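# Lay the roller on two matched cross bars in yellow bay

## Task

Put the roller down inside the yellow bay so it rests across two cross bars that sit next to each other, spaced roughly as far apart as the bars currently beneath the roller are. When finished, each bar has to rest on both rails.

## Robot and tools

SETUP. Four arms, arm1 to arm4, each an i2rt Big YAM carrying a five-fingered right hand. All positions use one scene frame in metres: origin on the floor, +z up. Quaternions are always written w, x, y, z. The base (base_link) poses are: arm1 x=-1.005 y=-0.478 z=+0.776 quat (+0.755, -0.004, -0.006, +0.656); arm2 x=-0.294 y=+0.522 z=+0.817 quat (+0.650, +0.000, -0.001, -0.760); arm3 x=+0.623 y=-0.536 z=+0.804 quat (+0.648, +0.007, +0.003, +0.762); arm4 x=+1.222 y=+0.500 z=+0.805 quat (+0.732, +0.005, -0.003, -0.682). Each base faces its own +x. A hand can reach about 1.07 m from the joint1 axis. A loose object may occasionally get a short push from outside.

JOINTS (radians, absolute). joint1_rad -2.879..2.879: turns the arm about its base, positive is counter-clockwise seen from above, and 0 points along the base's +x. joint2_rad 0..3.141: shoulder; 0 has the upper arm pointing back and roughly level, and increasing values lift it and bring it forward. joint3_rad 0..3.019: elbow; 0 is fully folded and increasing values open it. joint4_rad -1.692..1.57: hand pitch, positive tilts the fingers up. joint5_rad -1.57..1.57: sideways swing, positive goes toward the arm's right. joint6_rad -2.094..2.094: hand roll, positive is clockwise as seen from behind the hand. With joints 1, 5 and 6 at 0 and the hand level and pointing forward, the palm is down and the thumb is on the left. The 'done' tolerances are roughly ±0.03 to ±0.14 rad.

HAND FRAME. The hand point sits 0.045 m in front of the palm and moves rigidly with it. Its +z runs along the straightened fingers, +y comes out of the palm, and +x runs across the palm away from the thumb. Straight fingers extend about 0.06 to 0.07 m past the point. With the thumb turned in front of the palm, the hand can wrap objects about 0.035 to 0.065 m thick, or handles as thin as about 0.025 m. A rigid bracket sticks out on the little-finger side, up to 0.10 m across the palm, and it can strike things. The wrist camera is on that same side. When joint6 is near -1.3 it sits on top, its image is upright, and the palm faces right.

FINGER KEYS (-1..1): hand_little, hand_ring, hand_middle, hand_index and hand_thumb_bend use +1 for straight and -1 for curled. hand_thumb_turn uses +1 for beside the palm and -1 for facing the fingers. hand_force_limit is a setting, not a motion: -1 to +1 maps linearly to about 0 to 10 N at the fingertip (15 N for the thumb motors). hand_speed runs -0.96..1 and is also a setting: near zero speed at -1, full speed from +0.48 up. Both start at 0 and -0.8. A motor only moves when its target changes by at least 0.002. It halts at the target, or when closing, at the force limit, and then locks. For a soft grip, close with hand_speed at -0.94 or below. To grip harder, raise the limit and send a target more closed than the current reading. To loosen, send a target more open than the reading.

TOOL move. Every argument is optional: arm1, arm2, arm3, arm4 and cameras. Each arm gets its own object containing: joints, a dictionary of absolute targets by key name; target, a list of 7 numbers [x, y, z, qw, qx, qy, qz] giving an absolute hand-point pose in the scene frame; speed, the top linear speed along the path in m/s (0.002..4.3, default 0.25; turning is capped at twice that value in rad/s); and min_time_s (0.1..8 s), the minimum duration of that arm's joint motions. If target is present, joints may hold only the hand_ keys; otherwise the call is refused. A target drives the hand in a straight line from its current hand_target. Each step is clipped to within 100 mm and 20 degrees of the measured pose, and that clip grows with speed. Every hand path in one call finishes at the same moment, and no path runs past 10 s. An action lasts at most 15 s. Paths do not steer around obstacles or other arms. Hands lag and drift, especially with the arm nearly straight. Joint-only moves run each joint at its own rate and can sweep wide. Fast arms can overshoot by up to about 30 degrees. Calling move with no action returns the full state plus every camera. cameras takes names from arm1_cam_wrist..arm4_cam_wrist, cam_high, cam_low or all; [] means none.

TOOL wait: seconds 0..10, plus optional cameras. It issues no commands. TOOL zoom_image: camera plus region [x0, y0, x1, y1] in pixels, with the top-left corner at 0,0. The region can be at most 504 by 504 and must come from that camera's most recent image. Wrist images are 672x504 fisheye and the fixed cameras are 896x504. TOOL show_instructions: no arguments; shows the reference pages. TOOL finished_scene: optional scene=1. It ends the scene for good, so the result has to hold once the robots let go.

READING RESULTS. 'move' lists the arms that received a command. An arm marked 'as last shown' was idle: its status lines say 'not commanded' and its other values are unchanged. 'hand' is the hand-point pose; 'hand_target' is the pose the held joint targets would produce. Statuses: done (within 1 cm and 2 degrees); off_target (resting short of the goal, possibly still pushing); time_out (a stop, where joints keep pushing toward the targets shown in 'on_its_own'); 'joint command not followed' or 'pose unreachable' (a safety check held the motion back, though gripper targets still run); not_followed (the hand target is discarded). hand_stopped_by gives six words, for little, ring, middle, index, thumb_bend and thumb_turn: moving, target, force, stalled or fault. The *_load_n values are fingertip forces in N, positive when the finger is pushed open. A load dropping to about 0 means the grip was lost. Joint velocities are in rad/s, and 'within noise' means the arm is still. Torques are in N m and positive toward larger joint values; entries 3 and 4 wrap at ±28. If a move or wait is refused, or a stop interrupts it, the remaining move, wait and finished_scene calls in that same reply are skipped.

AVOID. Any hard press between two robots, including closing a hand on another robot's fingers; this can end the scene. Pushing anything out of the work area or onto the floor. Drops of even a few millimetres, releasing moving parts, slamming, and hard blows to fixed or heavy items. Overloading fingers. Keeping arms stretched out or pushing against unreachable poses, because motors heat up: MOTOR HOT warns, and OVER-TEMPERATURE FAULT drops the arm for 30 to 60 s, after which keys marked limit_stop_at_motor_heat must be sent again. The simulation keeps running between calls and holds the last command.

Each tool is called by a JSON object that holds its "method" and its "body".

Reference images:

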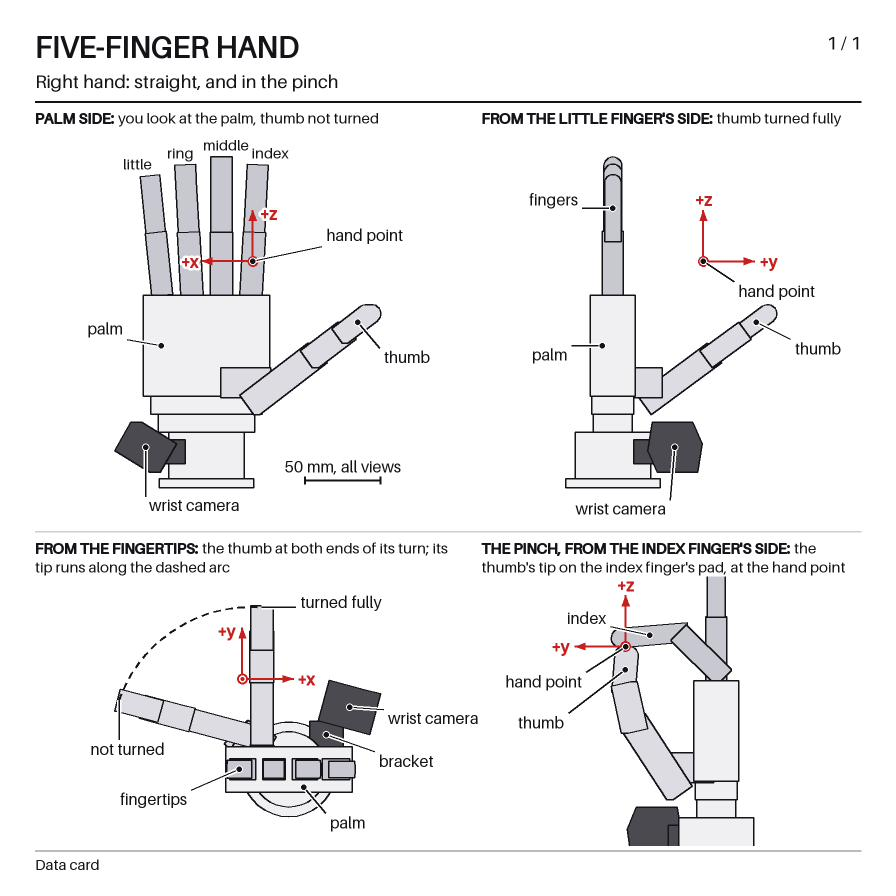

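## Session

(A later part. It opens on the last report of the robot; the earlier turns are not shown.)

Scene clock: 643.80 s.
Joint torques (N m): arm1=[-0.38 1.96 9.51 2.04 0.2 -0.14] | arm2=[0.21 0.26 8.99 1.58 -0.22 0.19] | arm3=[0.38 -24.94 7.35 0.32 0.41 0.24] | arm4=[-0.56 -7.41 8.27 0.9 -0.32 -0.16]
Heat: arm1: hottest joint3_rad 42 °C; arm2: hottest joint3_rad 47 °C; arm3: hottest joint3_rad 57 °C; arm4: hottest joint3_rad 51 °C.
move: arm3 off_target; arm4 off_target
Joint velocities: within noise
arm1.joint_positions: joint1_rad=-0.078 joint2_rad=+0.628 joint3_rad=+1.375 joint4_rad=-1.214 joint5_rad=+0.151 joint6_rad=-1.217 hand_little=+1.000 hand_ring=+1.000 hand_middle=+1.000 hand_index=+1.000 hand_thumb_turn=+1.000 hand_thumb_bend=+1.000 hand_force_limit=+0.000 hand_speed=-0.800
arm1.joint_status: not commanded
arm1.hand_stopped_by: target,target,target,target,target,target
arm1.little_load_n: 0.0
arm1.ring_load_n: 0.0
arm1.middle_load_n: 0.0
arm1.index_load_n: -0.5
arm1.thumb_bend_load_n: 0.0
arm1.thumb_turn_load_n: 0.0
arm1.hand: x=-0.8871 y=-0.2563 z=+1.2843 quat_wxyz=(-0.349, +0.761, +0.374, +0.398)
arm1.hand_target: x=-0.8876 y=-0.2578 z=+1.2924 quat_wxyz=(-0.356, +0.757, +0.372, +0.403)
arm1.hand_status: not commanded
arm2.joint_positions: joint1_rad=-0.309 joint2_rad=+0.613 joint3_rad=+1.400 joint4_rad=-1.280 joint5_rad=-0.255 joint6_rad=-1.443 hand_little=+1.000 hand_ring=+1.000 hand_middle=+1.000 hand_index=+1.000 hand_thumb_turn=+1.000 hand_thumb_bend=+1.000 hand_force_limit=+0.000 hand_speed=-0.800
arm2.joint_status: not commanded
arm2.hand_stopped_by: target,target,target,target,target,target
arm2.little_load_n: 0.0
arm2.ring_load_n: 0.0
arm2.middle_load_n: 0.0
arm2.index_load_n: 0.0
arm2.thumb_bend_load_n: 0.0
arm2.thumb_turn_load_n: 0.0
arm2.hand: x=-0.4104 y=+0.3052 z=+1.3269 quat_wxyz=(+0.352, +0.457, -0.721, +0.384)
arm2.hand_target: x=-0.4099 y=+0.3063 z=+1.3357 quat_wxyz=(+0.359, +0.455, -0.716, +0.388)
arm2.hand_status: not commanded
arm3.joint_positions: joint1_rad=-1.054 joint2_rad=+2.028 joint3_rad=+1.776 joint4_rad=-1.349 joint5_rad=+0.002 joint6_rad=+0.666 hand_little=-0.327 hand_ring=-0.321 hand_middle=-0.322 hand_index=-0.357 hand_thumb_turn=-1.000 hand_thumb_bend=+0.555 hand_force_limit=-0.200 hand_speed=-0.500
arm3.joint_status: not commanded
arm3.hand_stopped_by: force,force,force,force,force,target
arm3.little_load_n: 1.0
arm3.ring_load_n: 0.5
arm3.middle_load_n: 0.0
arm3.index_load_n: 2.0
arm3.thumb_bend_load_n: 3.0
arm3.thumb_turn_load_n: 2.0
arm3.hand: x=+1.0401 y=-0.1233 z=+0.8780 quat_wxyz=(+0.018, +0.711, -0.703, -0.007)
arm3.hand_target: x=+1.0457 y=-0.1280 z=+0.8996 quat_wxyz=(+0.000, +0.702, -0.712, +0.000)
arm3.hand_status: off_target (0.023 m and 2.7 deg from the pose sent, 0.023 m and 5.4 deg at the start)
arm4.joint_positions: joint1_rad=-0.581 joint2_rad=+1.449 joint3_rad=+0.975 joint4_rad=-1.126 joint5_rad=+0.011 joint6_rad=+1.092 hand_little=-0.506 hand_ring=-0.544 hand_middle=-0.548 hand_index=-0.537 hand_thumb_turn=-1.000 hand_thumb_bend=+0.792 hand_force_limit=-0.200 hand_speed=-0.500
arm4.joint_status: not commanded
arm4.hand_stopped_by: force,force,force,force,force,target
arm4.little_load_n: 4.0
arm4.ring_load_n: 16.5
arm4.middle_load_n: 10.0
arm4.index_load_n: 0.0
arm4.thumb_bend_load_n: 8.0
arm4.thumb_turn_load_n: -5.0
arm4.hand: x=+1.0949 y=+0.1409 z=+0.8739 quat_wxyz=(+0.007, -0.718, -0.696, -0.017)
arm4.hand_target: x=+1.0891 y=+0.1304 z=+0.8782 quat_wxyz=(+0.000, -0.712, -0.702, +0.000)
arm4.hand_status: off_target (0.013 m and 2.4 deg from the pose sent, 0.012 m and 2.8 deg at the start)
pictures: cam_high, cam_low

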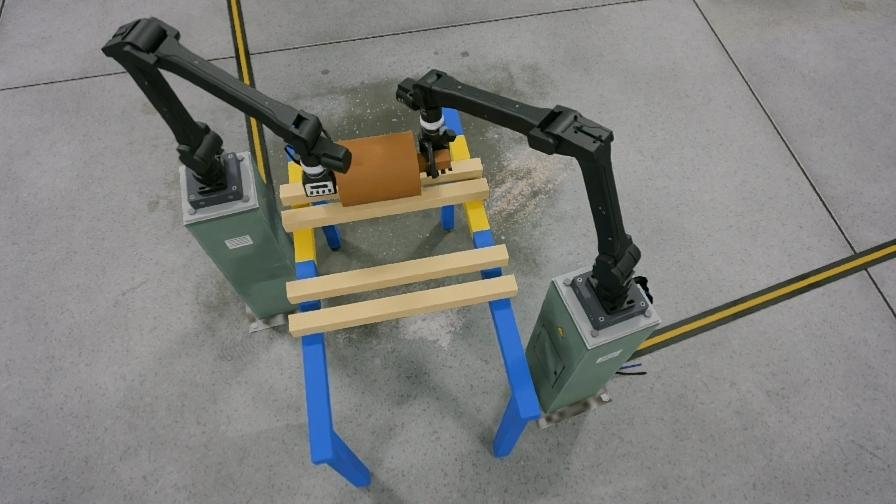

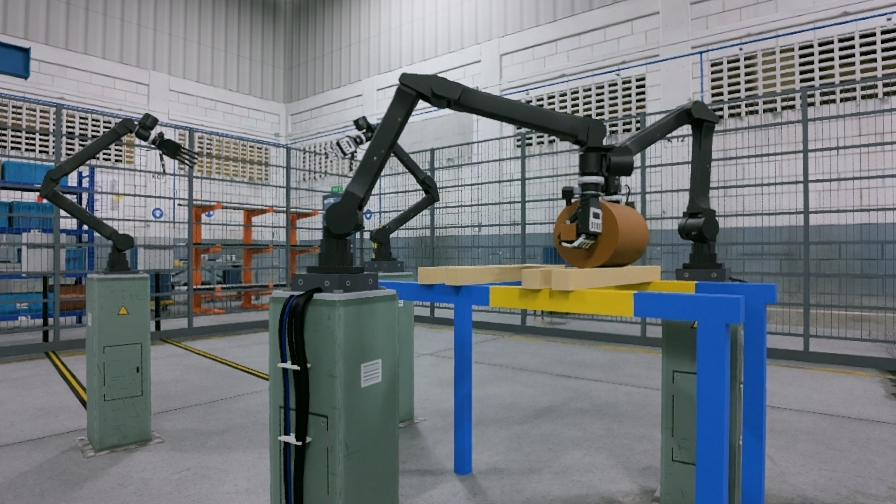

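{"method": "move", "body": {"arm3": {"joints": {"hand_thumb_bend": 0.97, "hand_speed": -0.6}}, "arm4": {"joints": {"hand_thumb_bend": 0.97, "hand_speed": -0.6}}}}

{"method": "move", "body": {"arm3": {"joints": {"hand_index": 0.0, "hand_middle": 0.0, "hand_ring": 0.0, "hand_little": 0.0}}, "arm4": {"joints": {"hand_index": 0.0, "hand_middle": 0.0, "hand_ring": 0.0, "hand_little": 0.0}}, "cameras": ["cam_low", "cam_high", "arm3_cam_wrist", "arm4_cam_wrist"]}}

{"method": "zoom_image", "body": {"camera": "cam_low", "region": [490, 170, 690, 310]}}

Scene clock: 672.57 s.
Joint torques (N m): arm1=[-0.26 2.02 9.51 2.02 0.21 -0.15] | arm2=[0.15 0.21 9.01 1.59 -0.22 0.18] | arm3=[0.38 -24.88 7.51 0.31 0.18 0.17] | arm4=[-0.62 -7.71 8.35 0.69 -0.42 -0.16]
Heat: arm1: hottest joint3_rad 42 °C; arm2: hottest joint3_rad 47 °C; arm3: hottest joint3_rad 53 °C; arm4: hottest joint3_rad 50 °C.
move: arm3 done; arm4 done
Joint velocities: within noise
arm1, arm2: as last shown
arm1.index_load_n: 0.0
arm3.joint_positions: joint1_rad=-1.054 joint2_rad=+2.027 joint3_rad=+1.774 joint4_rad=-1.349 joint5_rad=+0.007 joint6_rad=+0.673 hand_little=-0.327 hand_ring=-0.321 hand_middle=-0.322 hand_index=-0.357 hand_thumb_turn=-1.000 hand_thumb_bend=+0.970 hand_force_limit=-0.200 hand_speed=-0.600
arm3.joint_status: all done
arm3.hand_stopped_by: force,force,force,force,target,target
arm3.little_load_n: 0.0
arm3.ring_load_n: 0.5
arm3.middle_load_n: 0.0
arm3.index_load_n: 1.5
arm3.thumb_bend_load_n: -0.5
arm3.thumb_turn_load_n: 0.0
arm3.hand: x=+1.0404 y=-0.1240 z=+0.8776 quat_wxyz=(+0.019, +0.709, -0.705, -0.005)
arm3.hand_target: x=+1.0458 y=-0.1280 z=+0.8996 quat_wxyz=(+0.000, +0.702, -0.712, +0.000)
arm3.hand_status: not commanded
arm4.joint_positions: joint1_rad=-0.581 joint2_rad=+1.452 joint3_rad=+0.974 joint4_rad=-1.120 joint5_rad=+0.013 joint6_rad=+1.092 hand_little=-0.506 hand_ring=-0.545 hand_middle=-0.549 hand_index=-0.537 hand_thumb_turn=-1.000 hand_thumb_bend=+0.970 hand_force_limit=-0.200 hand_speed=-0.600
arm4.joint_status: all done
arm4.hand_stopped_by: force,force,force,force,target,target
arm4.little_load_n: 0.0
arm4.ring_load_n: 5.5
arm4.middle_load_n: 1.0
arm4.index_load_n: 0.0
arm4.thumb_bend_load_n: 0.0
arm4.thumb_turn_load_n: 0.0
arm4.hand: x=+1.0942 y=+0.1405 z=+0.8722 quat_wxyz=(+0.008, -0.718, -0.696, -0.016)
arm4.hand_target: x=+1.0891 y=+0.1302 z=+0.8782 quat_wxyz=(+0.000, -0.712, -0.702, +0.000)
arm4.hand_status: not commanded
pictures: none

Scene clock: 673.53 s.
Joint torques (N m): arm1=[-0.21 1.9 9.51 2.02 0.2 -0.15] | arm2=[0.21 0.21 8.98 1.58 -0.23 0.18] | arm3=[0.56 -22.71 7.61 0.34 0.05 0.16] | arm4=[-0.26 -7.71 8.42 0.14 -0.67 -0.13]
Heat: arm1: hottest joint3_rad 42 °C; arm2: hottest joint3_rad 47 °C; arm3: hottest joint3_rad 53 °C; arm4: hottest joint3_rad 50 °C.
move: arm3 done; arm4 done
Joint velocities: within noise
arm1, arm2: as last shown
arm1.index_load_n: 0.5
arm2.middle_load_n: 0.5
arm3.joint_positions: joint1_rad=-1.057 joint2_rad=+2.005 joint3_rad=+1.773 joint4_rad=-1.349 joint5_rad=+0.010 joint6_rad=+0.673 hand_little=+0.000 hand_ring=+0.000 hand_middle=+0.000 hand_index=+0.000 hand_thumb_turn=-1.000 hand_thumb_bend=+0.970 hand_force_limit=-0.200 hand_speed=-0.600
arm3.joint_status: all done
arm3.hand_stopped_by: target,target,target,target,target,target
arm3.little_load_n: 0.0
arm3.ring_load_n: 0.0
arm3.middle_load_n: 0.0
arm3.index_load_n: 0.0
arm3.thumb_bend_load_n: 0.0
arm3.thumb_turn_load_n: 0.0
arm3.hand: x=+1.0424 y=-0.1252 z=+0.8894 quat_wxyz=(+0.009, +0.708, -0.706, -0.002)
arm3.hand_target: x=+1.0457 y=-0.1280 z=+0.8997 quat_wxyz=(+0.000, +0.702, -0.712, +0.000)
arm3.hand_status: not commanded
arm4.joint_positions: joint1_rad=-0.585 joint2_rad=+1.451 joint3_rad=+0.974 joint4_rad=-1.104 joint5_rad=+0.019 joint6_rad=+1.089 hand_little=+0.000 hand_ring=+0.000 hand_middle=+0.000 hand_index=+0.000 hand_thumb_turn=-1.000 hand_thumb_bend=+0.970 hand_force_limit=-0.200 hand_speed=-0.600
arm4.joint_status: all done
arm4.hand_stopped_by: target,target,target,target,target,target
arm4.little_load_n: 0.0
arm4.ring_load_n: 0.0
arm4.middle_load_n: 0.0
arm4.index_load_n: 0.5
arm4.thumb_bend_load_n: 0.0
arm4.thumb_turn_load_n: -0.5
arm4.hand: x=+1.0897 y=+0.1380 z=+0.8718 quat_wxyz=(+0.008, -0.719, -0.695, -0.008)
arm4.hand_target: x=+1.0891 y=+0.1303 z=+0.8783 quat_wxyz=(+0.000, -0.712, -0.702, +0.000)
arm4.hand_status: not commanded
pictures: arm3_cam_wrist, arm4_cam_wrist, cam_high, cam_low
arm3_cam_wrist: T_world_to_cam=[[-0.96134, -0.27159, 0.04548, 0.92421], [-0.21927, 0.85489, 0.47019, -0.07753], [-0.16658, 0.44204, -0.8814, 1.12114]] pos_world=[1.05823, -0.1783, 0.98258]
arm4_cam_wrist: T_world_to_cam=[[0.95631, 0.29185, 0.01717, -1.10812], [0.2544, -0.85968, 0.44299, -0.53888], [0.14404, -0.41926, -0.89636, 0.79742]] pos_world=[1.08194, 0.19447, 0.97252]

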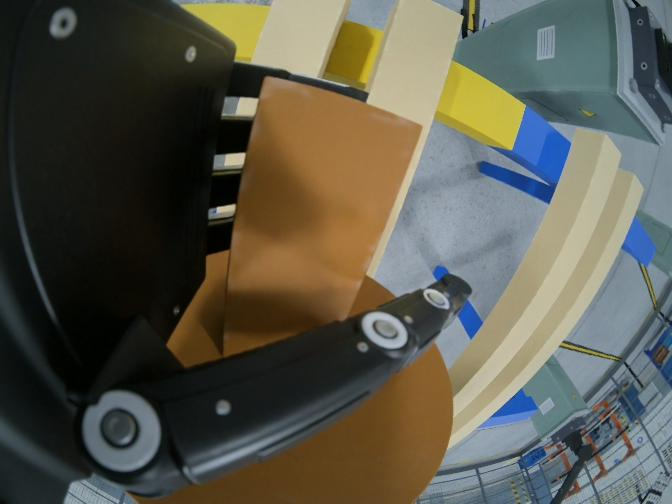

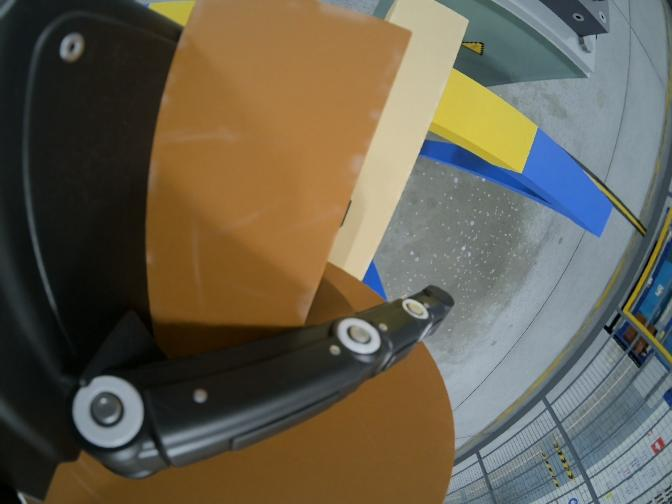

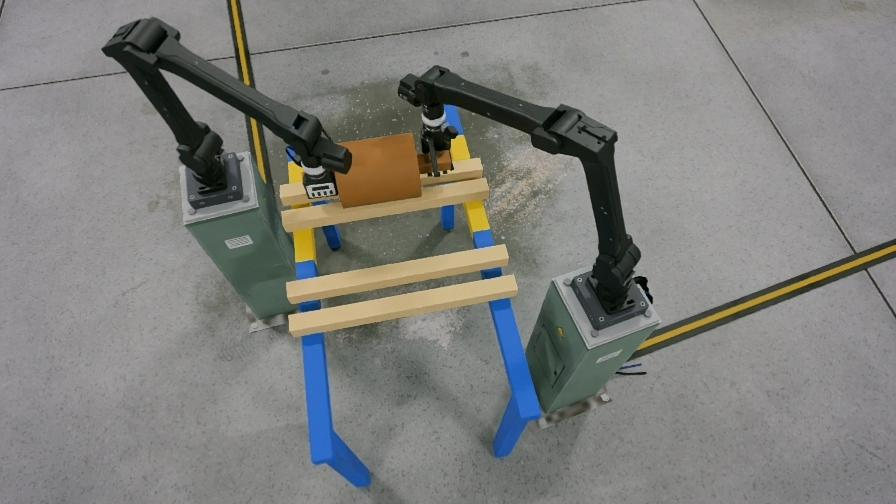

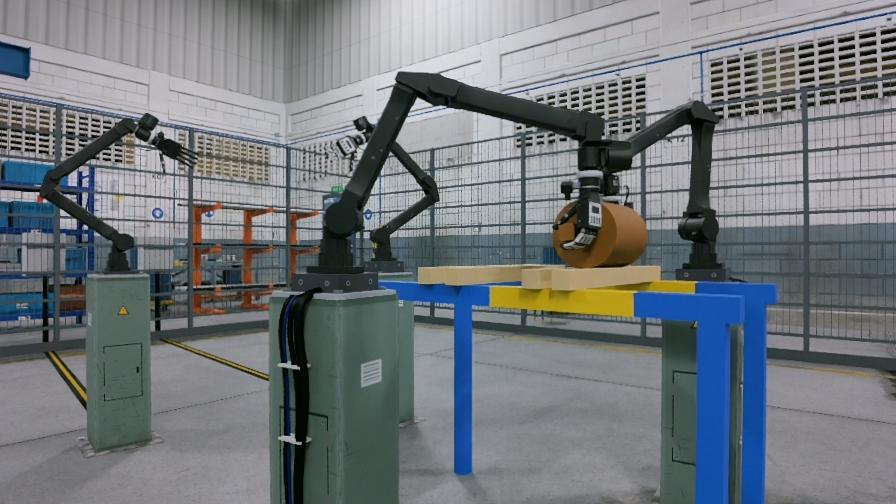

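Scaled by 2.520 from the camera's image (finer frame: 1280x720).

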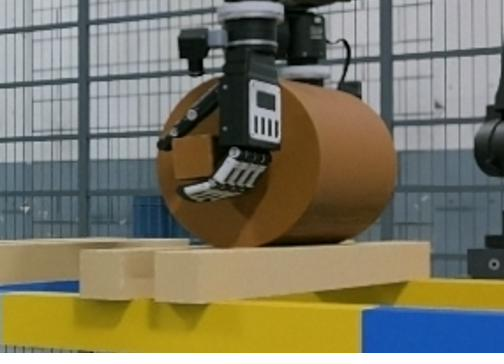

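{"method": "move", "body": {"arm3": {"target": [1.056, -0.129, 0.902, 0, 0.702, -0.712, 0], "speed": 0.05, "joints": {"hand_index": 0.5, "hand_middle": 0.45, "hand_ring": 0.5, "hand_little": 0.5, "hand_speed": -0.5}}, "arm4": {"target": [1.075, 0.130, 0.893, 0, 0.712, 0.702, 0], "speed": 0.05, "joints": {"hand_index": 0.5, "hand_middle": 0.45, "hand_ring": 0.5, "hand_little": 0.5, "hand_speed": -0.5}}, "cameras": ["cam_low", "arm3_cam_wrist", "arm4_cam_wrist"]}}

{"method": "zoom_image", "body": {"camera": "cam_low", "region": [490, 170, 690, 310]}}

Scene clock: 688.47 s.
Joint torques (N m): arm1=[-0.32 1.96 9.52 2.04 0.21 -0.14] | arm2=[0.21 0.21 8.99 1.58 -0.23 0.19] | arm3=[0.56 -21.13 10.17 -0.05 0.06 0.06] | arm4=[-1.79 -7.82 9.95 -0.31 -0.27 -0.06]
Heat: arm1: hottest joint3_rad 42 °C; arm2: hottest joint3_rad 48 °C; arm3: hottest joint3_rad 50 °C; arm4: hottest joint3_rad 50 °C.
move: arm3 off_target; arm4 off_target
Joint velocities: within noise
arm1, arm2: as last shown
arm1.index_load_n: 0.0
arm2.middle_load_n: 0.0
arm3.joint_positions: joint1_rad=-1.069 joint2_rad=+2.005 joint3_rad=+1.773 joint4_rad=-1.355 joint5_rad=+0.010 joint6_rad=+0.673 hand_little=+0.500 hand_ring=+0.500 hand_middle=+0.450 hand_index=+0.500 hand_thumb_turn=-1.000 hand_thumb_bend=+0.970 hand_force_limit=-0.200 hand_speed=-0.500
arm3.joint_status: all done
arm3.hand_stopped_by: target,target,target,target,target,target
arm3.little_load_n: 0.0
arm3.ring_load_n: 0.5
arm3.middle_load_n: 0.0
arm3.index_load_n: 0.0
arm3.thumb_bend_load_n: 0.0
arm3.thumb_turn_load_n: 0.0
arm3.hand: x=+1.0460 y=-0.1311 z=+0.8895 quat_wxyz=(+0.012, +0.704, -0.710, -0.002)
arm3.hand_target: x=+1.0557 y=-0.1292 z=+0.9022 quat_wxyz=(+0.000, +0.702, -0.712, +0.000)
arm3.hand_status: off_target (0.016 m and 1.5 deg from the pose sent, 0.019 m and 1.4 deg at the start)
arm4.joint_positions: joint1_rad=-0.596 joint2_rad=+1.451 joint3_rad=+0.998 joint4_rad=-1.135 joint5_rad=+0.009 joint6_rad=+1.052 hand_little=+0.500 hand_ring=+0.500 hand_middle=+0.450 hand_index=+0.500 hand_thumb_turn=-1.000 hand_thumb_bend=+0.970 hand_force_limit=-0.200 hand_speed=-0.500
arm4.joint_status: all done
arm4.hand_stopped_by: target,target,target,target,target,target
arm4.little_load_n: 0.0
arm4.ring_load_n: 0.0
arm4.middle_load_n: 0.0
arm4.index_load_n: 0.0
arm4.thumb_bend_load_n: 0.0
arm4.thumb_turn_load_n: 0.0
arm4.hand: x=+1.0874 y=+0.1388 z=+0.8807 quat_wxyz=(+0.004, -0.709, -0.705, -0.013)
arm4.hand_target: x=+1.0752 y=+0.1304 z=+0.8931 quat_wxyz=(+0.000, -0.712, -0.702, +0.000)
arm4.hand_status: off_target (0.020 m and 1.6 deg from the pose sent, 0.027 m and 1.7 deg at the start)
pictures: arm3_cam_wrist, arm4_cam_wrist, cam_low
arm3_cam_wrist: T_world_to_cam=[[-0.96423, -0.26007, 0.05117, 0.92547], [-0.20693, 0.85926, 0.46782, -0.08195], [-0.16564, 0.4405, -0.88234, 1.12418]] pos_world=[1.06162, -0.18411, 0.98289]
arm4_cam_wrist: T_world_to_cam=[[0.94795, 0.31704, 0.02946, -1.11159], [0.2716, -0.85344, 0.44483, -0.56274], [0.16617, -0.41367, -0.89513, 0.7801]] pos_world=[1.07695, 0.19486, 0.98136]

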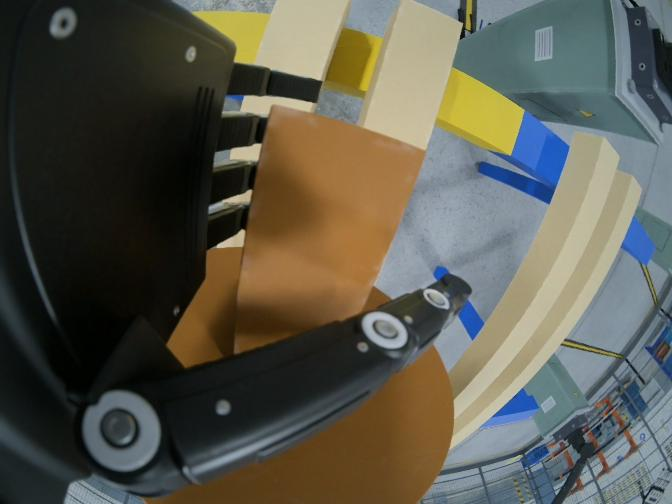

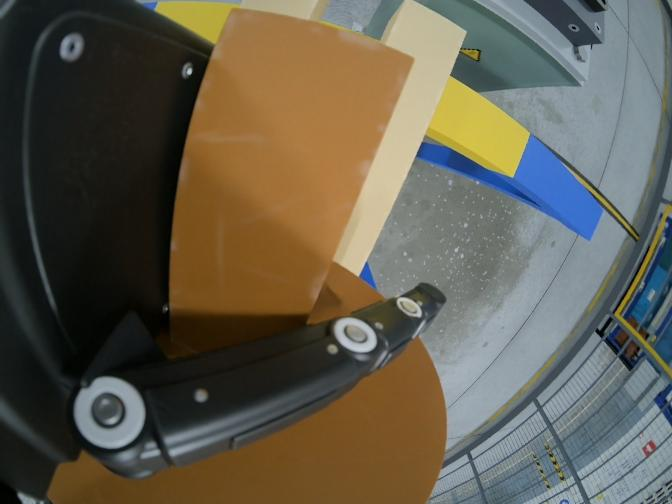

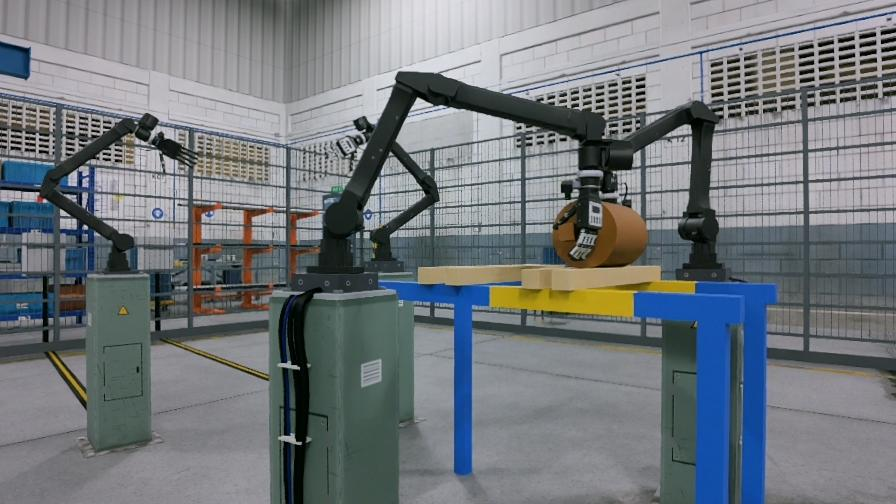

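Scaled by 2.520 from the camera's image (finer frame: 1280x720).

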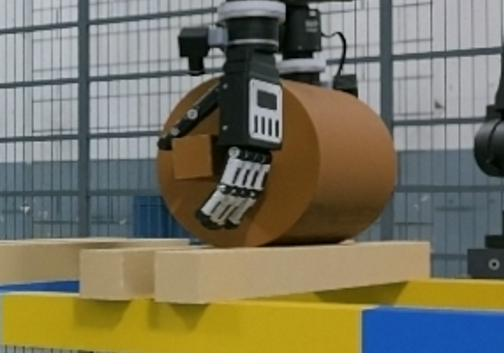

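{"method": "move", "body": {"arm3": {"target": [1.061, -0.130, 0.918, 0, 0.702, -0.712, 0], "speed": 0.06, "joints": {"hand_index": 0.9, "hand_middle": 0.9, "hand_ring": 0.9, "hand_little": 0.9, "hand_speed": -0.5}}, "arm4": {"target": [1.070, 0.134, 0.905, 0, 0.712, 0.702, 0], "speed": 0.06, "joints": {"hand_index": 0.9, "hand_middle": 0.9, "hand_ring": 0.9, "hand_little": 0.9, "hand_speed": -0.5}}, "cameras": ["cam_low", "arm3_cam_wrist", "arm4_cam_wrist"]}}

Scene clock: 700.23 s.
Joint torques (N m): arm1=[-0.32 1.9 9.52 2.06 0.21 -0.14] | arm2=[0.21 0.21 8.99 1.58 -0.22 0.19] | arm3=[0.56 -21.42 12.4 -0.1 0.07 0.01] | arm4=[-1.67 -8.53 10.24 -0.28 -0.03 -0.08]
Heat: arm1: hottest joint3_rad 42 °C; arm2: hottest joint3_rad 48 °C; arm3: hottest joint3_rad 49 °C; arm4: hottest joint3_rad 51 °C.
move: arm3 off_target; arm4 off_target
Joint velocities: within noise
arm1, arm2: as last shown
arm3.joint_positions: joint1_rad=-1.073 joint2_rad=+2.005 joint3_rad=+1.781 joint4_rad=-1.397 joint5_rad=+0.010 joint6_rad=+0.673 hand_little=+0.900 hand_ring=+0.900 hand_middle=+0.900 hand_index=+0.900 hand_thumb_turn=-1.000 hand_thumb_bend=+0.970 hand_force_limit=-0.200 hand_speed=-0.500
arm3.joint_status: all done
arm3.hand_stopped_by: target,target,target,target,target,target
arm3.little_load_n: 0.0
arm3.ring_load_n: 0.0
arm3.middle_load_n: 0.0
arm3.index_load_n: 0.0
arm3.thumb_bend_load_n: 0.0
arm3.thumb_turn_load_n: 0.0
arm3.hand: x=+1.0417 y=-0.1383 z=+0.8938 quat_wxyz=(+0.029, +0.702, -0.712, -0.004)
arm3.hand_target: x=+1.0598 y=-0.1310 z=+0.9184 quat_wxyz=(+0.000, +0.702, -0.712, +0.000)
arm3.hand_status: off_target (0.032 m and 3.3 deg from the pose sent, 0.032 m and 1.5 deg at the start)
arm4.joint_positions: joint1_rad=-0.613 joint2_rad=+1.445 joint3_rad=+1.012 joint4_rad=-1.170 joint5_rad=+0.004 joint6_rad=+1.037 hand_little=+0.900 hand_ring=+0.900 hand_middle=+0.900 hand_index=+0.900 hand_thumb_turn=-1.000 hand_thumb_bend=+0.970 hand_force_limit=-0.200 hand_speed=-0.500
arm4.joint_status: all done
arm4.hand_stopped_by: target,target,target,target,target,target
arm4.little_load_n: 0.0
arm4.ring_load_n: 0.0
arm4.middle_load_n: -0.5
arm4.index_load_n: 0.0
arm4.thumb_bend_load_n: 0.0
arm4.thumb_turn_load_n: 0.0
arm4.hand: x=+1.0840 y=+0.1437 z=+0.8884 quat_wxyz=(+0.003, -0.710, -0.704, -0.020)
arm4.hand_target: x=+1.0703 y=+0.1346 z=+0.9049 quat_wxyz=(+0.000, -0.712, -0.702, +0.000)
arm4.hand_status: off_target (0.024 m and 2.4 deg from the pose sent, 0.030 m and 1.6 deg at the start)
pictures: arm3_cam_wrist, arm4_cam_wrist, cam_low
arm3_cam_wrist: T_world_to_cam=[[-0.9637, -0.25432, 0.08124, 0.89264], [-0.19112, 0.86963, 0.45521, -0.08259], [-0.18642, 0.42316, -0.88667, 1.15355]] pos_world=[1.0595, -0.1893, 0.9879]
arm4_cam_wrist: T_world_to_cam=[[0.94801, 0.31524, 0.04363, -1.12257], [0.26499, -0.85784, 0.44032, -0.5493], [0.17624, -0.40587, -0.89678, 0.77907]] pos_world=[1.07247, 0.19886, 0.9895]

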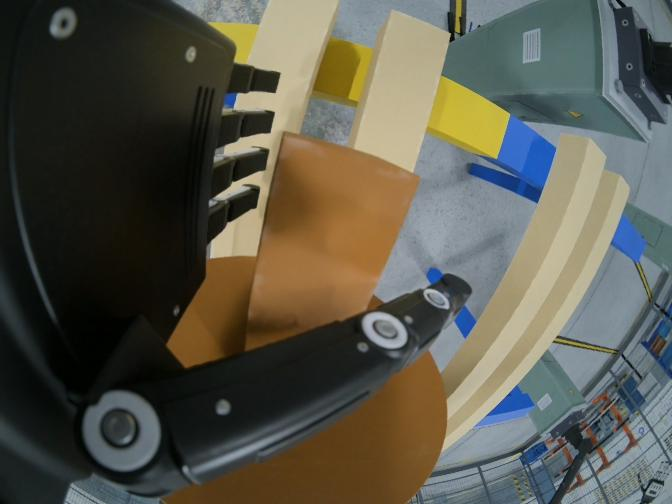

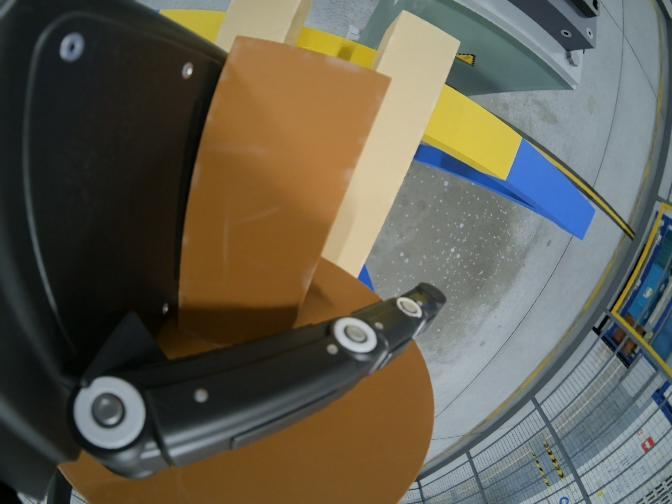

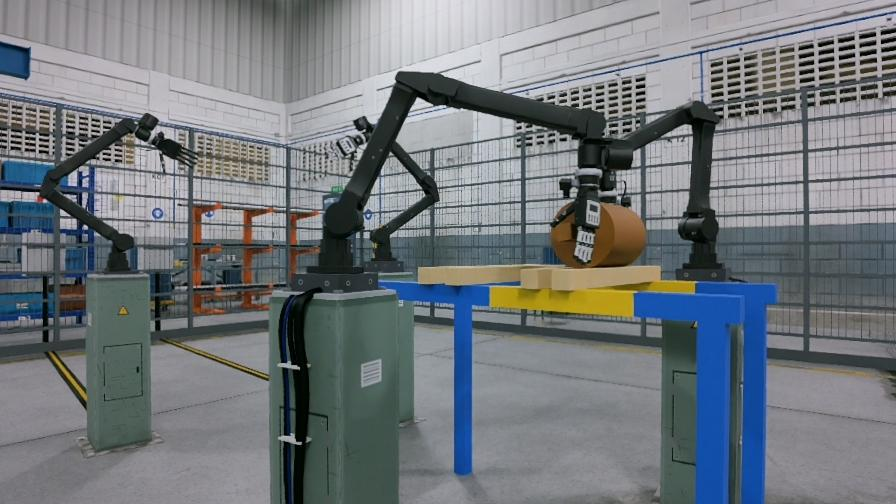

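{"method": "move", "body": {"arm3": {"target": [1.062, -0.140, 0.96, 0, 0.702, -0.712, 0], "speed": 0.08, "joints": {"hand_index": 1, "hand_middle": 1, "hand_ring": 1, "hand_little": 1}}, "arm4": {"target": [1.072, 0.142, 0.95, 0, 0.712, 0.702, 0], "speed": 0.08, "joints": {"hand_index": 1, "hand_middle": 1, "hand_ring": 1, "hand_little": 1}}, "cameras": ["cam_low", "arm3_cam_wrist", "arm4_cam_wrist", "cam_high"]}}

Scene clock: 708.53 s.
Joint torques (N m): arm1=[-0.32 1.96 9.52 2.04 0.21 -0.15] | arm2=[0.21 0.21 8.98 1.57 -0.22 0.18] | arm3=[0.5 -22.36 12.41 -0.14 0.05 -0.03] | arm4=[-1.73 -7.77 10.52 -0.34 -0.26 -0.08]
Heat: arm1: hottest joint3_rad 42 °C; arm2: hottest joint3_rad 48 °C; arm3: hottest joint3_rad 52 °C; arm4: hottest joint3_rad 50 °C.
move: arm3 off_target; arm4 off_target
Joint velocities: within noise
arm1, arm2: as last shown
arm2.little_load_n: -0.5
arm3.joint_positions: joint1_rad=-1.086 joint2_rad=+1.987 joint3_rad=+1.846 joint4_rad=-1.490 joint5_rad=+0.011 joint6_rad=+0.664 hand_little=+1.000 hand_ring=+1.000 hand_middle=+1.000 hand_index=+1.000 hand_thumb_turn=-1.000 hand_thumb_bend=+0.970 hand_force_limit=-0.200 hand_speed=-0.500
arm3.joint_status: all done
arm3.hand_stopped_by: target,target,target,target,target,target
arm3.little_load_n: 0.0
arm3.ring_load_n: 0.0
arm3.middle_load_n: 0.0
arm3.index_load_n: 0.0
arm3.thumb_bend_load_n: 0.0
arm3.thumb_turn_load_n: 0.0
arm3.hand: x=+1.0449 y=-0.1461 z=+0.9294 quat_wxyz=(+0.034, +0.700, -0.713, -0.005)
arm3.hand_target: x=+1.0606 y=-0.1410 z=+0.9602 quat_wxyz=(+0.000, +0.702, -0.712, +0.000)
arm3.hand_status: off_target (0.036 m and 3.9 deg from the pose sent, 0.069 m and 3.3 deg at the start)
arm4.joint_positions: joint1_rad=-0.619 joint2_rad=+1.381 joint3_rad=+1.078 joint4_rad=-1.292 joint5_rad=+0.009 joint6_rad=+1.030 hand_little=+1.000 hand_ring=+1.000 hand_middle=+1.000 hand_index=+1.000 hand_thumb_turn=-1.000 hand_thumb_bend=+0.970 hand_force_limit=-0.200 hand_speed=-0.500
arm4.joint_status: all done
arm4.hand_stopped_by: target,target,target,target,target,target
arm4.little_load_n: 0.0
arm4.ring_load_n: 0.0
arm4.middle_load_n: 0.0
arm4.index_load_n: 0.0
arm4.thumb_bend_load_n: 0.0
arm4.thumb_turn_load_n: 0.0
arm4.hand: x=+1.0833 y=+0.1494 z=+0.9347 quat_wxyz=(+0.005, -0.710, -0.704, -0.016)
arm4.hand_target: x=+1.0723 y=+0.1424 z=+0.9500 quat_wxyz=(+0.000, -0.712, -0.702, +0.000)
arm4.hand_status: off_target (0.020 m and 1.9 deg from the pose sent, 0.063 m and 2.4 deg at the start)
pictures: arm3_cam_wrist, arm4_cam_wrist, cam_high, cam_low
arm3_cam_wrist: T_world_to_cam=[[-0.96396, -0.25019, 0.09047, 0.88312], [-0.18423, 0.87306, 0.45147, -0.09449], [-0.19194, 0.41853, -0.88769, 1.19506]] pos_world=[1.06327, -0.19672, 1.02361]
arm4_cam_wrist: T_world_to_cam=[[0.94806, 0.31622, 0.03449, -1.11734], [0.26943, -0.85592, 0.44138, -0.57075], [0.16909, -0.40916, -0.89666, 0.83111]] pos_world=[1.07255, 0.20486, 1.03567]

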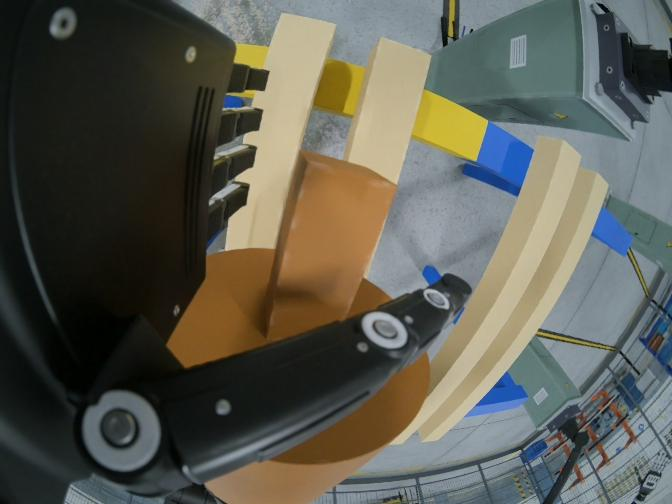

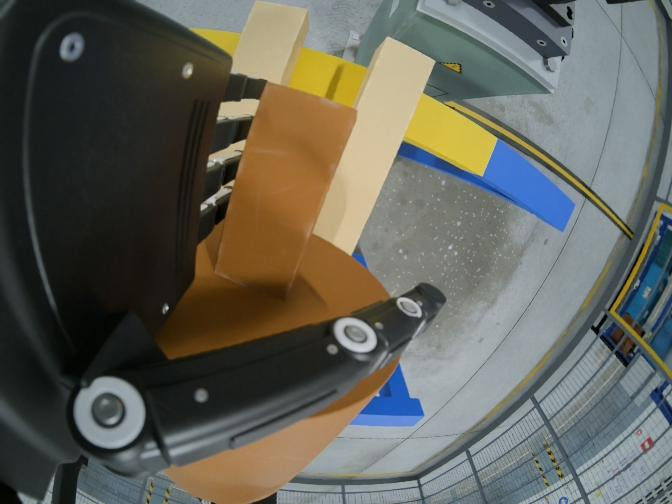

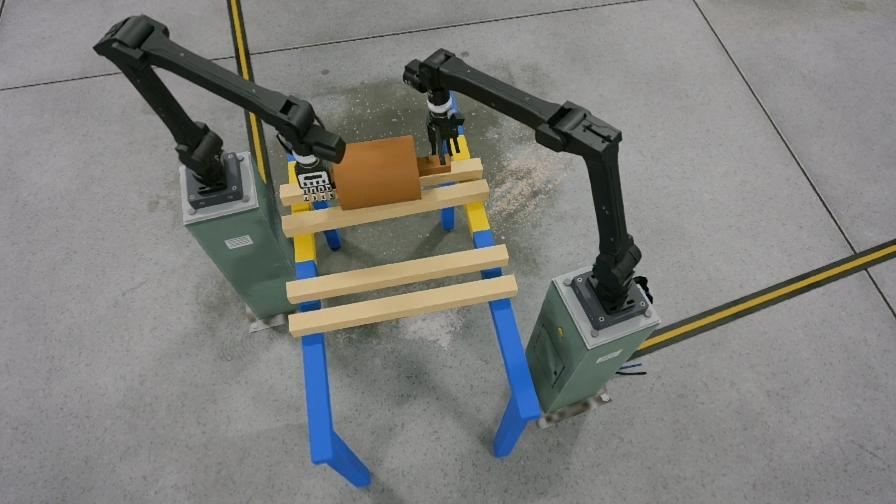

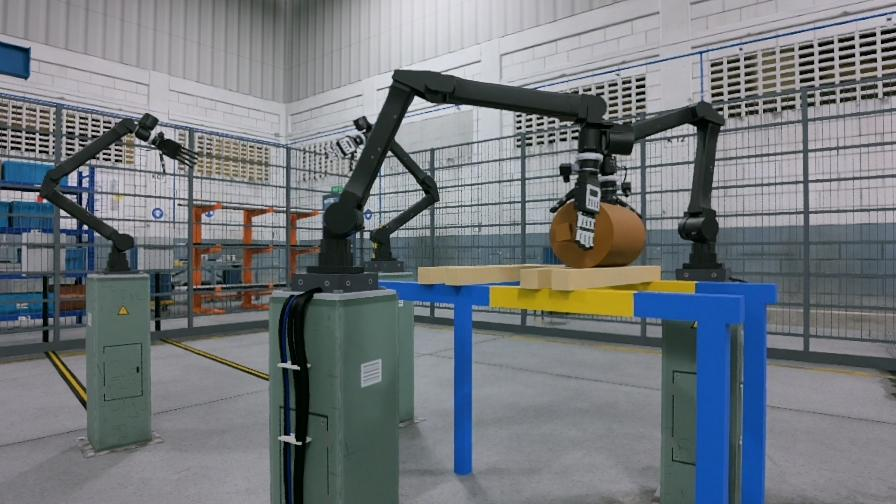

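{"method": "move", "body": {"arm3": {"target": [1.05, -0.16, 1.08, 0, 0.702, -0.712, 0], "speed": 0.2}, "arm4": {"target": [1.075, 0.17, 1.07, 0, 0.712, 0.702, 0], "speed": 0.2}}}

{"method": "move", "body": {"arm3": {"target": [0.95, -0.30, 1.12, 0, 0.702, -0.712, 0], "speed": 0.3}, "cameras": ["cam_low", "cam_high", "arm3_cam_wrist", "arm4_cam_wrist"]}}

{"method": "zoom_image", "body": {"camera": "cam_low", "region": [490, 170, 690, 310]}}

{"method": "zoom_image", "body": {"camera": "cam_high", "region": [260, 90, 510, 340]}}

Scene clock: 717.87 s.
Joint torques (N m): arm1=[-0.21 2.08 9.51 2.03 0.21 -0.14] | arm2=[0.26 0.21 8.98 1.58 -0.23 0.18] | arm3=[0.5 -19.25 11.99 0.03 -0.13 -0.03] | arm4=[-1.73 -6.12 10.89 -0.29 -0.26 0.01]
Heat: arm1: hottest joint3_rad 42 °C; arm2: hottest joint3_rad 48 °C; arm3: hottest joint3_rad 52 °C; arm4: hottest joint3_rad 50 °C.
move: arm3 off_target; arm4 off_target
Joint velocities: within noise
arm1, arm2: as last shown
arm2.little_load_n: 0.0
arm3.joint_positions: joint1_rad=-1.102 joint2_rad=+1.873 joint3_rad=+2.025 joint4_rad=-1.696 joint5_rad=+0.006 joint6_rad=+0.653 hand_little=+1.000 hand_ring=+1.000 hand_middle=+1.000 hand_index=+1.000 hand_thumb_turn=-1.000 hand_thumb_bend=+0.970 hand_force_limit=-0.200 hand_speed=-0.500
arm3.joint_status: not commanded
arm3.hand_stopped_by: target,target,target,target,target,target
arm3.little_load_n: 0.0
arm3.ring_load_n: 0.5
arm3.middle_load_n: 0.0
arm3.index_load_n: 0.0
arm3.thumb_bend_load_n: 0.0
arm3.thumb_turn_load_n: 0.0
arm3.hand: x=+1.0400 y=-0.1621 z=+1.0607 quat_wxyz=(-0.010, +0.699, -0.715, -0.002)
arm3.hand_target: x=+1.0490 y=-0.1606 z=+1.0794 quat_wxyz=(-0.031, +0.700, -0.714, +0.001)
arm3.hand_status: off_target (0.022 m and 1.3 deg from the pose sent, 0.151 m and 3.9 deg at the start; a joint's target at an end of its range on 23 of 39 steps)
arm4.joint_positions: joint1_rad=-0.651 joint2_rad=+1.273 joint3_rad=+1.303 joint4_rad=-1.615 joint5_rad=+0.009 joint6_rad=+0.998 hand_little=+1.000 hand_ring=+1.000 hand_middle=+1.000 hand_index=+1.000 hand_thumb_turn=-1.000 hand_thumb_bend=+0.970 hand_force_limit=-0.200 hand_speed=-0.500
arm4.joint_status: not commanded
arm4.hand_stopped_by: target,target,target,target,target,target
arm4.little_load_n: 0.0
arm4.ring_load_n: 0.0
arm4.middle_load_n: 0.0
arm4.index_load_n: 0.0
arm4.thumb_bend_load_n: 0.0
arm4.thumb_turn_load_n: 0.0
arm4.hand: x=+1.0838 y=+0.1735 z=+1.0574 quat_wxyz=(+0.003, -0.710, -0.705, -0.011)
arm4.hand_target: x=+1.0752 y=+0.1704 z=+1.0698 quat_wxyz=(+0.000, -0.712, -0.702, +0.000)
arm4.hand_status: off_target (0.016 m and 1.4 deg from the pose sent, 0.137 m and 1.9 deg at the start)
pictures: none

Scene clock: 719.40 s.
Joint torques (N m): arm1=[-0.38 1.96 9.52 2.04 0.2 -0.15] | arm2=[0.21 0.21 8.99 1.58 -0.22 0.19] | arm3=[0.67 -11.87 7.57 0.31 -0.11 -0.03] | arm4=[-1.79 -6.12 10.91 -0.29 -0.26 -0.07]
Heat: arm1: hottest joint3_rad 42 °C; arm2: hottest joint3_rad 48 °C; arm3: hottest joint3_rad 52 °C; arm4: hottest joint3_rad 50 °C.
move: arm3 off_target
Joint velocities: within noise
arm1, arm2, arm4: as last shown
arm1.thumb_bend_load_n: -0.5
arm3.joint_positions: joint1_rad=-1.234 joint2_rad=+1.445 joint3_rad=+1.652 joint4_rad=-1.699 joint5_rad=+0.004 joint6_rad=+0.522 hand_little=+1.000 hand_ring=+1.000 hand_middle=+1.000 hand_index=+1.000 hand_thumb_turn=-1.000 hand_thumb_bend=+0.970 hand_force_limit=-0.200 hand_speed=-0.500
arm3.joint_status: not commanded
arm3.hand_stopped_by: target,target,target,target,target,target
arm3.little_load_n: 0.0
arm3.ring_load_n: 0.0
arm3.middle_load_n: 0.0
arm3.index_load_n: 0.0
arm3.thumb_bend_load_n: 0.0
arm3.thumb_turn_load_n: 0.0
arm3.hand: x=+0.9517 y=-0.2977 z=+1.1234 quat_wxyz=(-0.034, +0.698, -0.715, +0.006)
arm3.hand_target: x=+0.9500 y=-0.3000 z=+1.1194 quat_wxyz=(-0.026, +0.701, -0.712, +0.003)
arm3.hand_status: off_target (0.004 m and 4.0 deg from the pose sent, 0.175 m and 1.3 deg at the start; a joint's target at an end of its range on 35 of 46 steps)
arm4.thumb_bend_load_n: -0.5
arm4.hand: x=+1.0838 y=+0.1735 z=+1.0574 quat_wxyz=(+0.003, -0.709, -0.705, -0.011)
pictures: arm3_cam_wrist, arm4_cam_wrist, cam_high, cam_low
arm3_cam_wrist: T_world_to_cam=[[-0.96859, -0.24595, -0.03663, 0.88628], [-0.23137, 0.8374, 0.49521, -0.08177], [-0.09112, 0.48813, -0.868, 1.31544]] pos_world=[0.95939, -0.35565, 1.21477]
arm4_cam_wrist: T_world_to_cam=[[0.94812, 0.31671, 0.02774, -1.12267], [0.27152, -0.85203, 0.44757, -0.6139], [0.16538, -0.41682, -0.89382, 0.95328]] pos_world=[1.07345, 0.22985, 1.15796]

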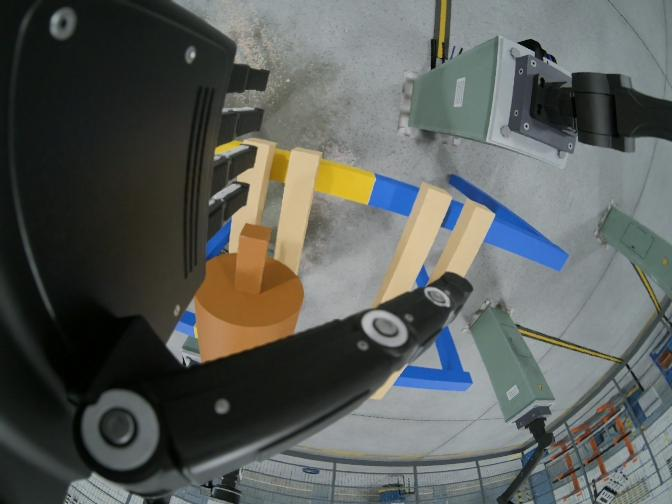

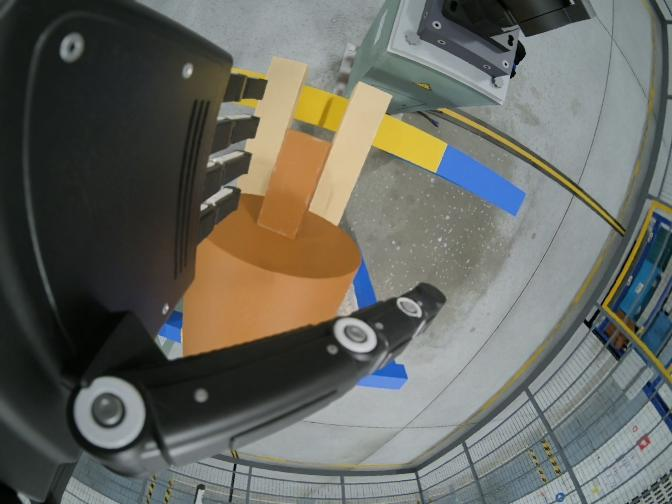

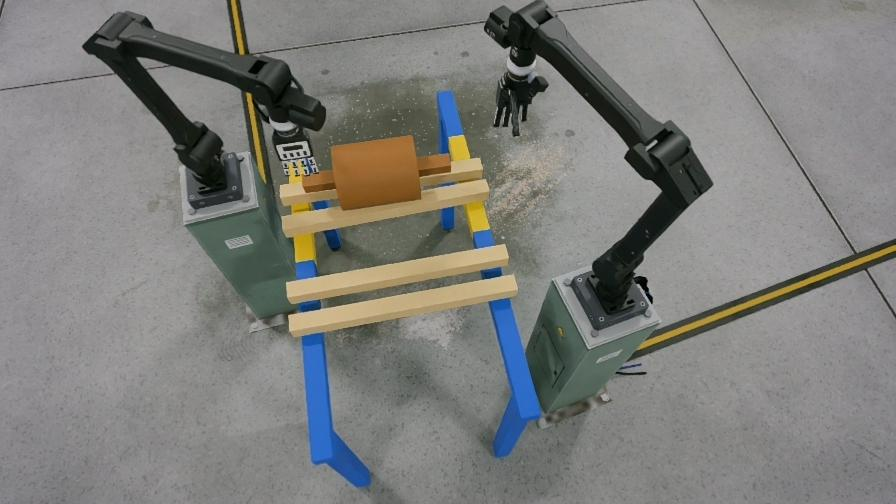

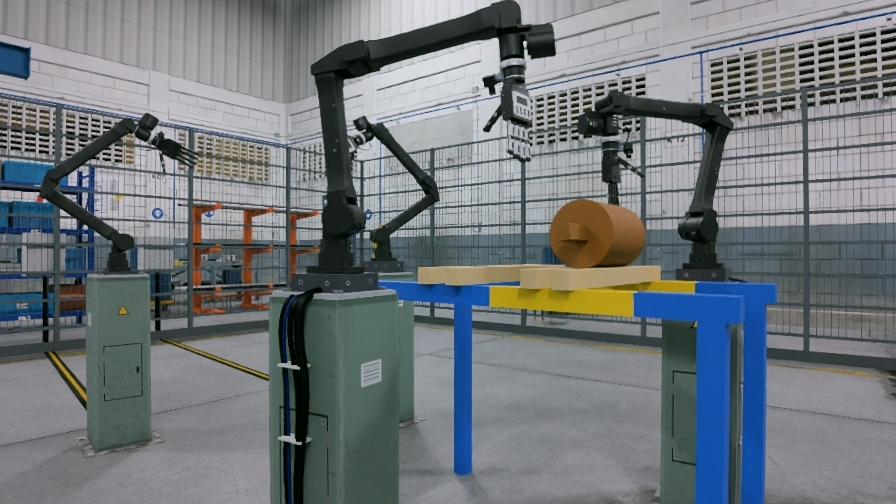

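Scaled by 2.520 from the camera's image (finer frame: 1280x720).

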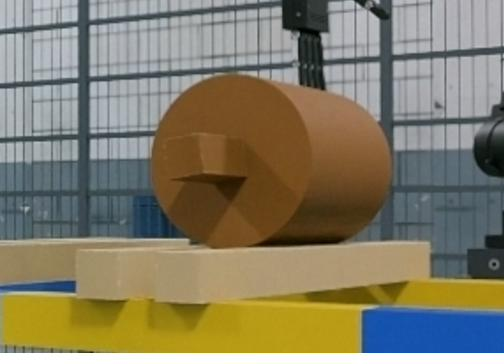

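Scaled by 2.016 from the camera's image (finer frame: 1280x720).

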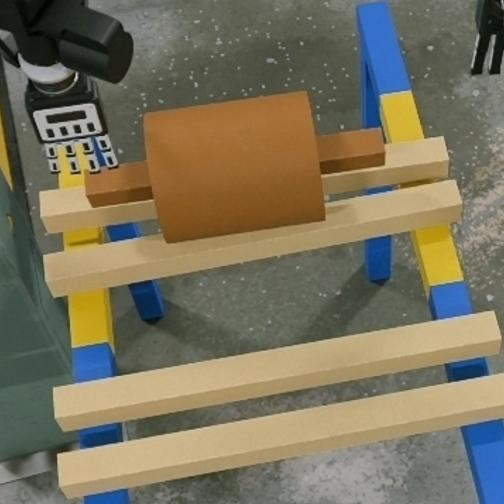

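{"method": "zoom_image", "body": {"camera": "cam_high", "region": [260, 120, 380, 240]}}

{"method": "zoom_image", "body": {"camera": "cam_high", "region": [400, 120, 520, 240]}}

Scaled by 4.200 from the camera's image (finer frame: 1280x720).

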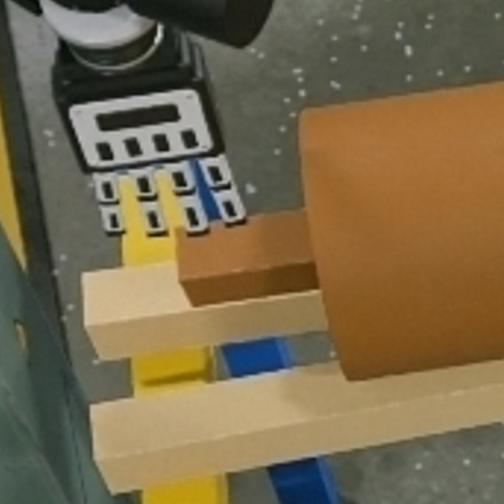

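Scaled by 4.200 from the camera's image (finer frame: 1280x720).

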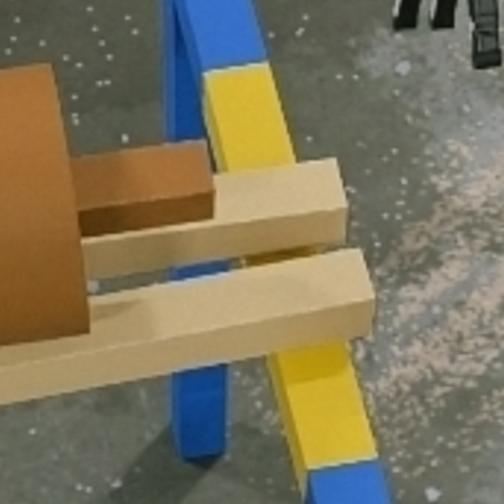

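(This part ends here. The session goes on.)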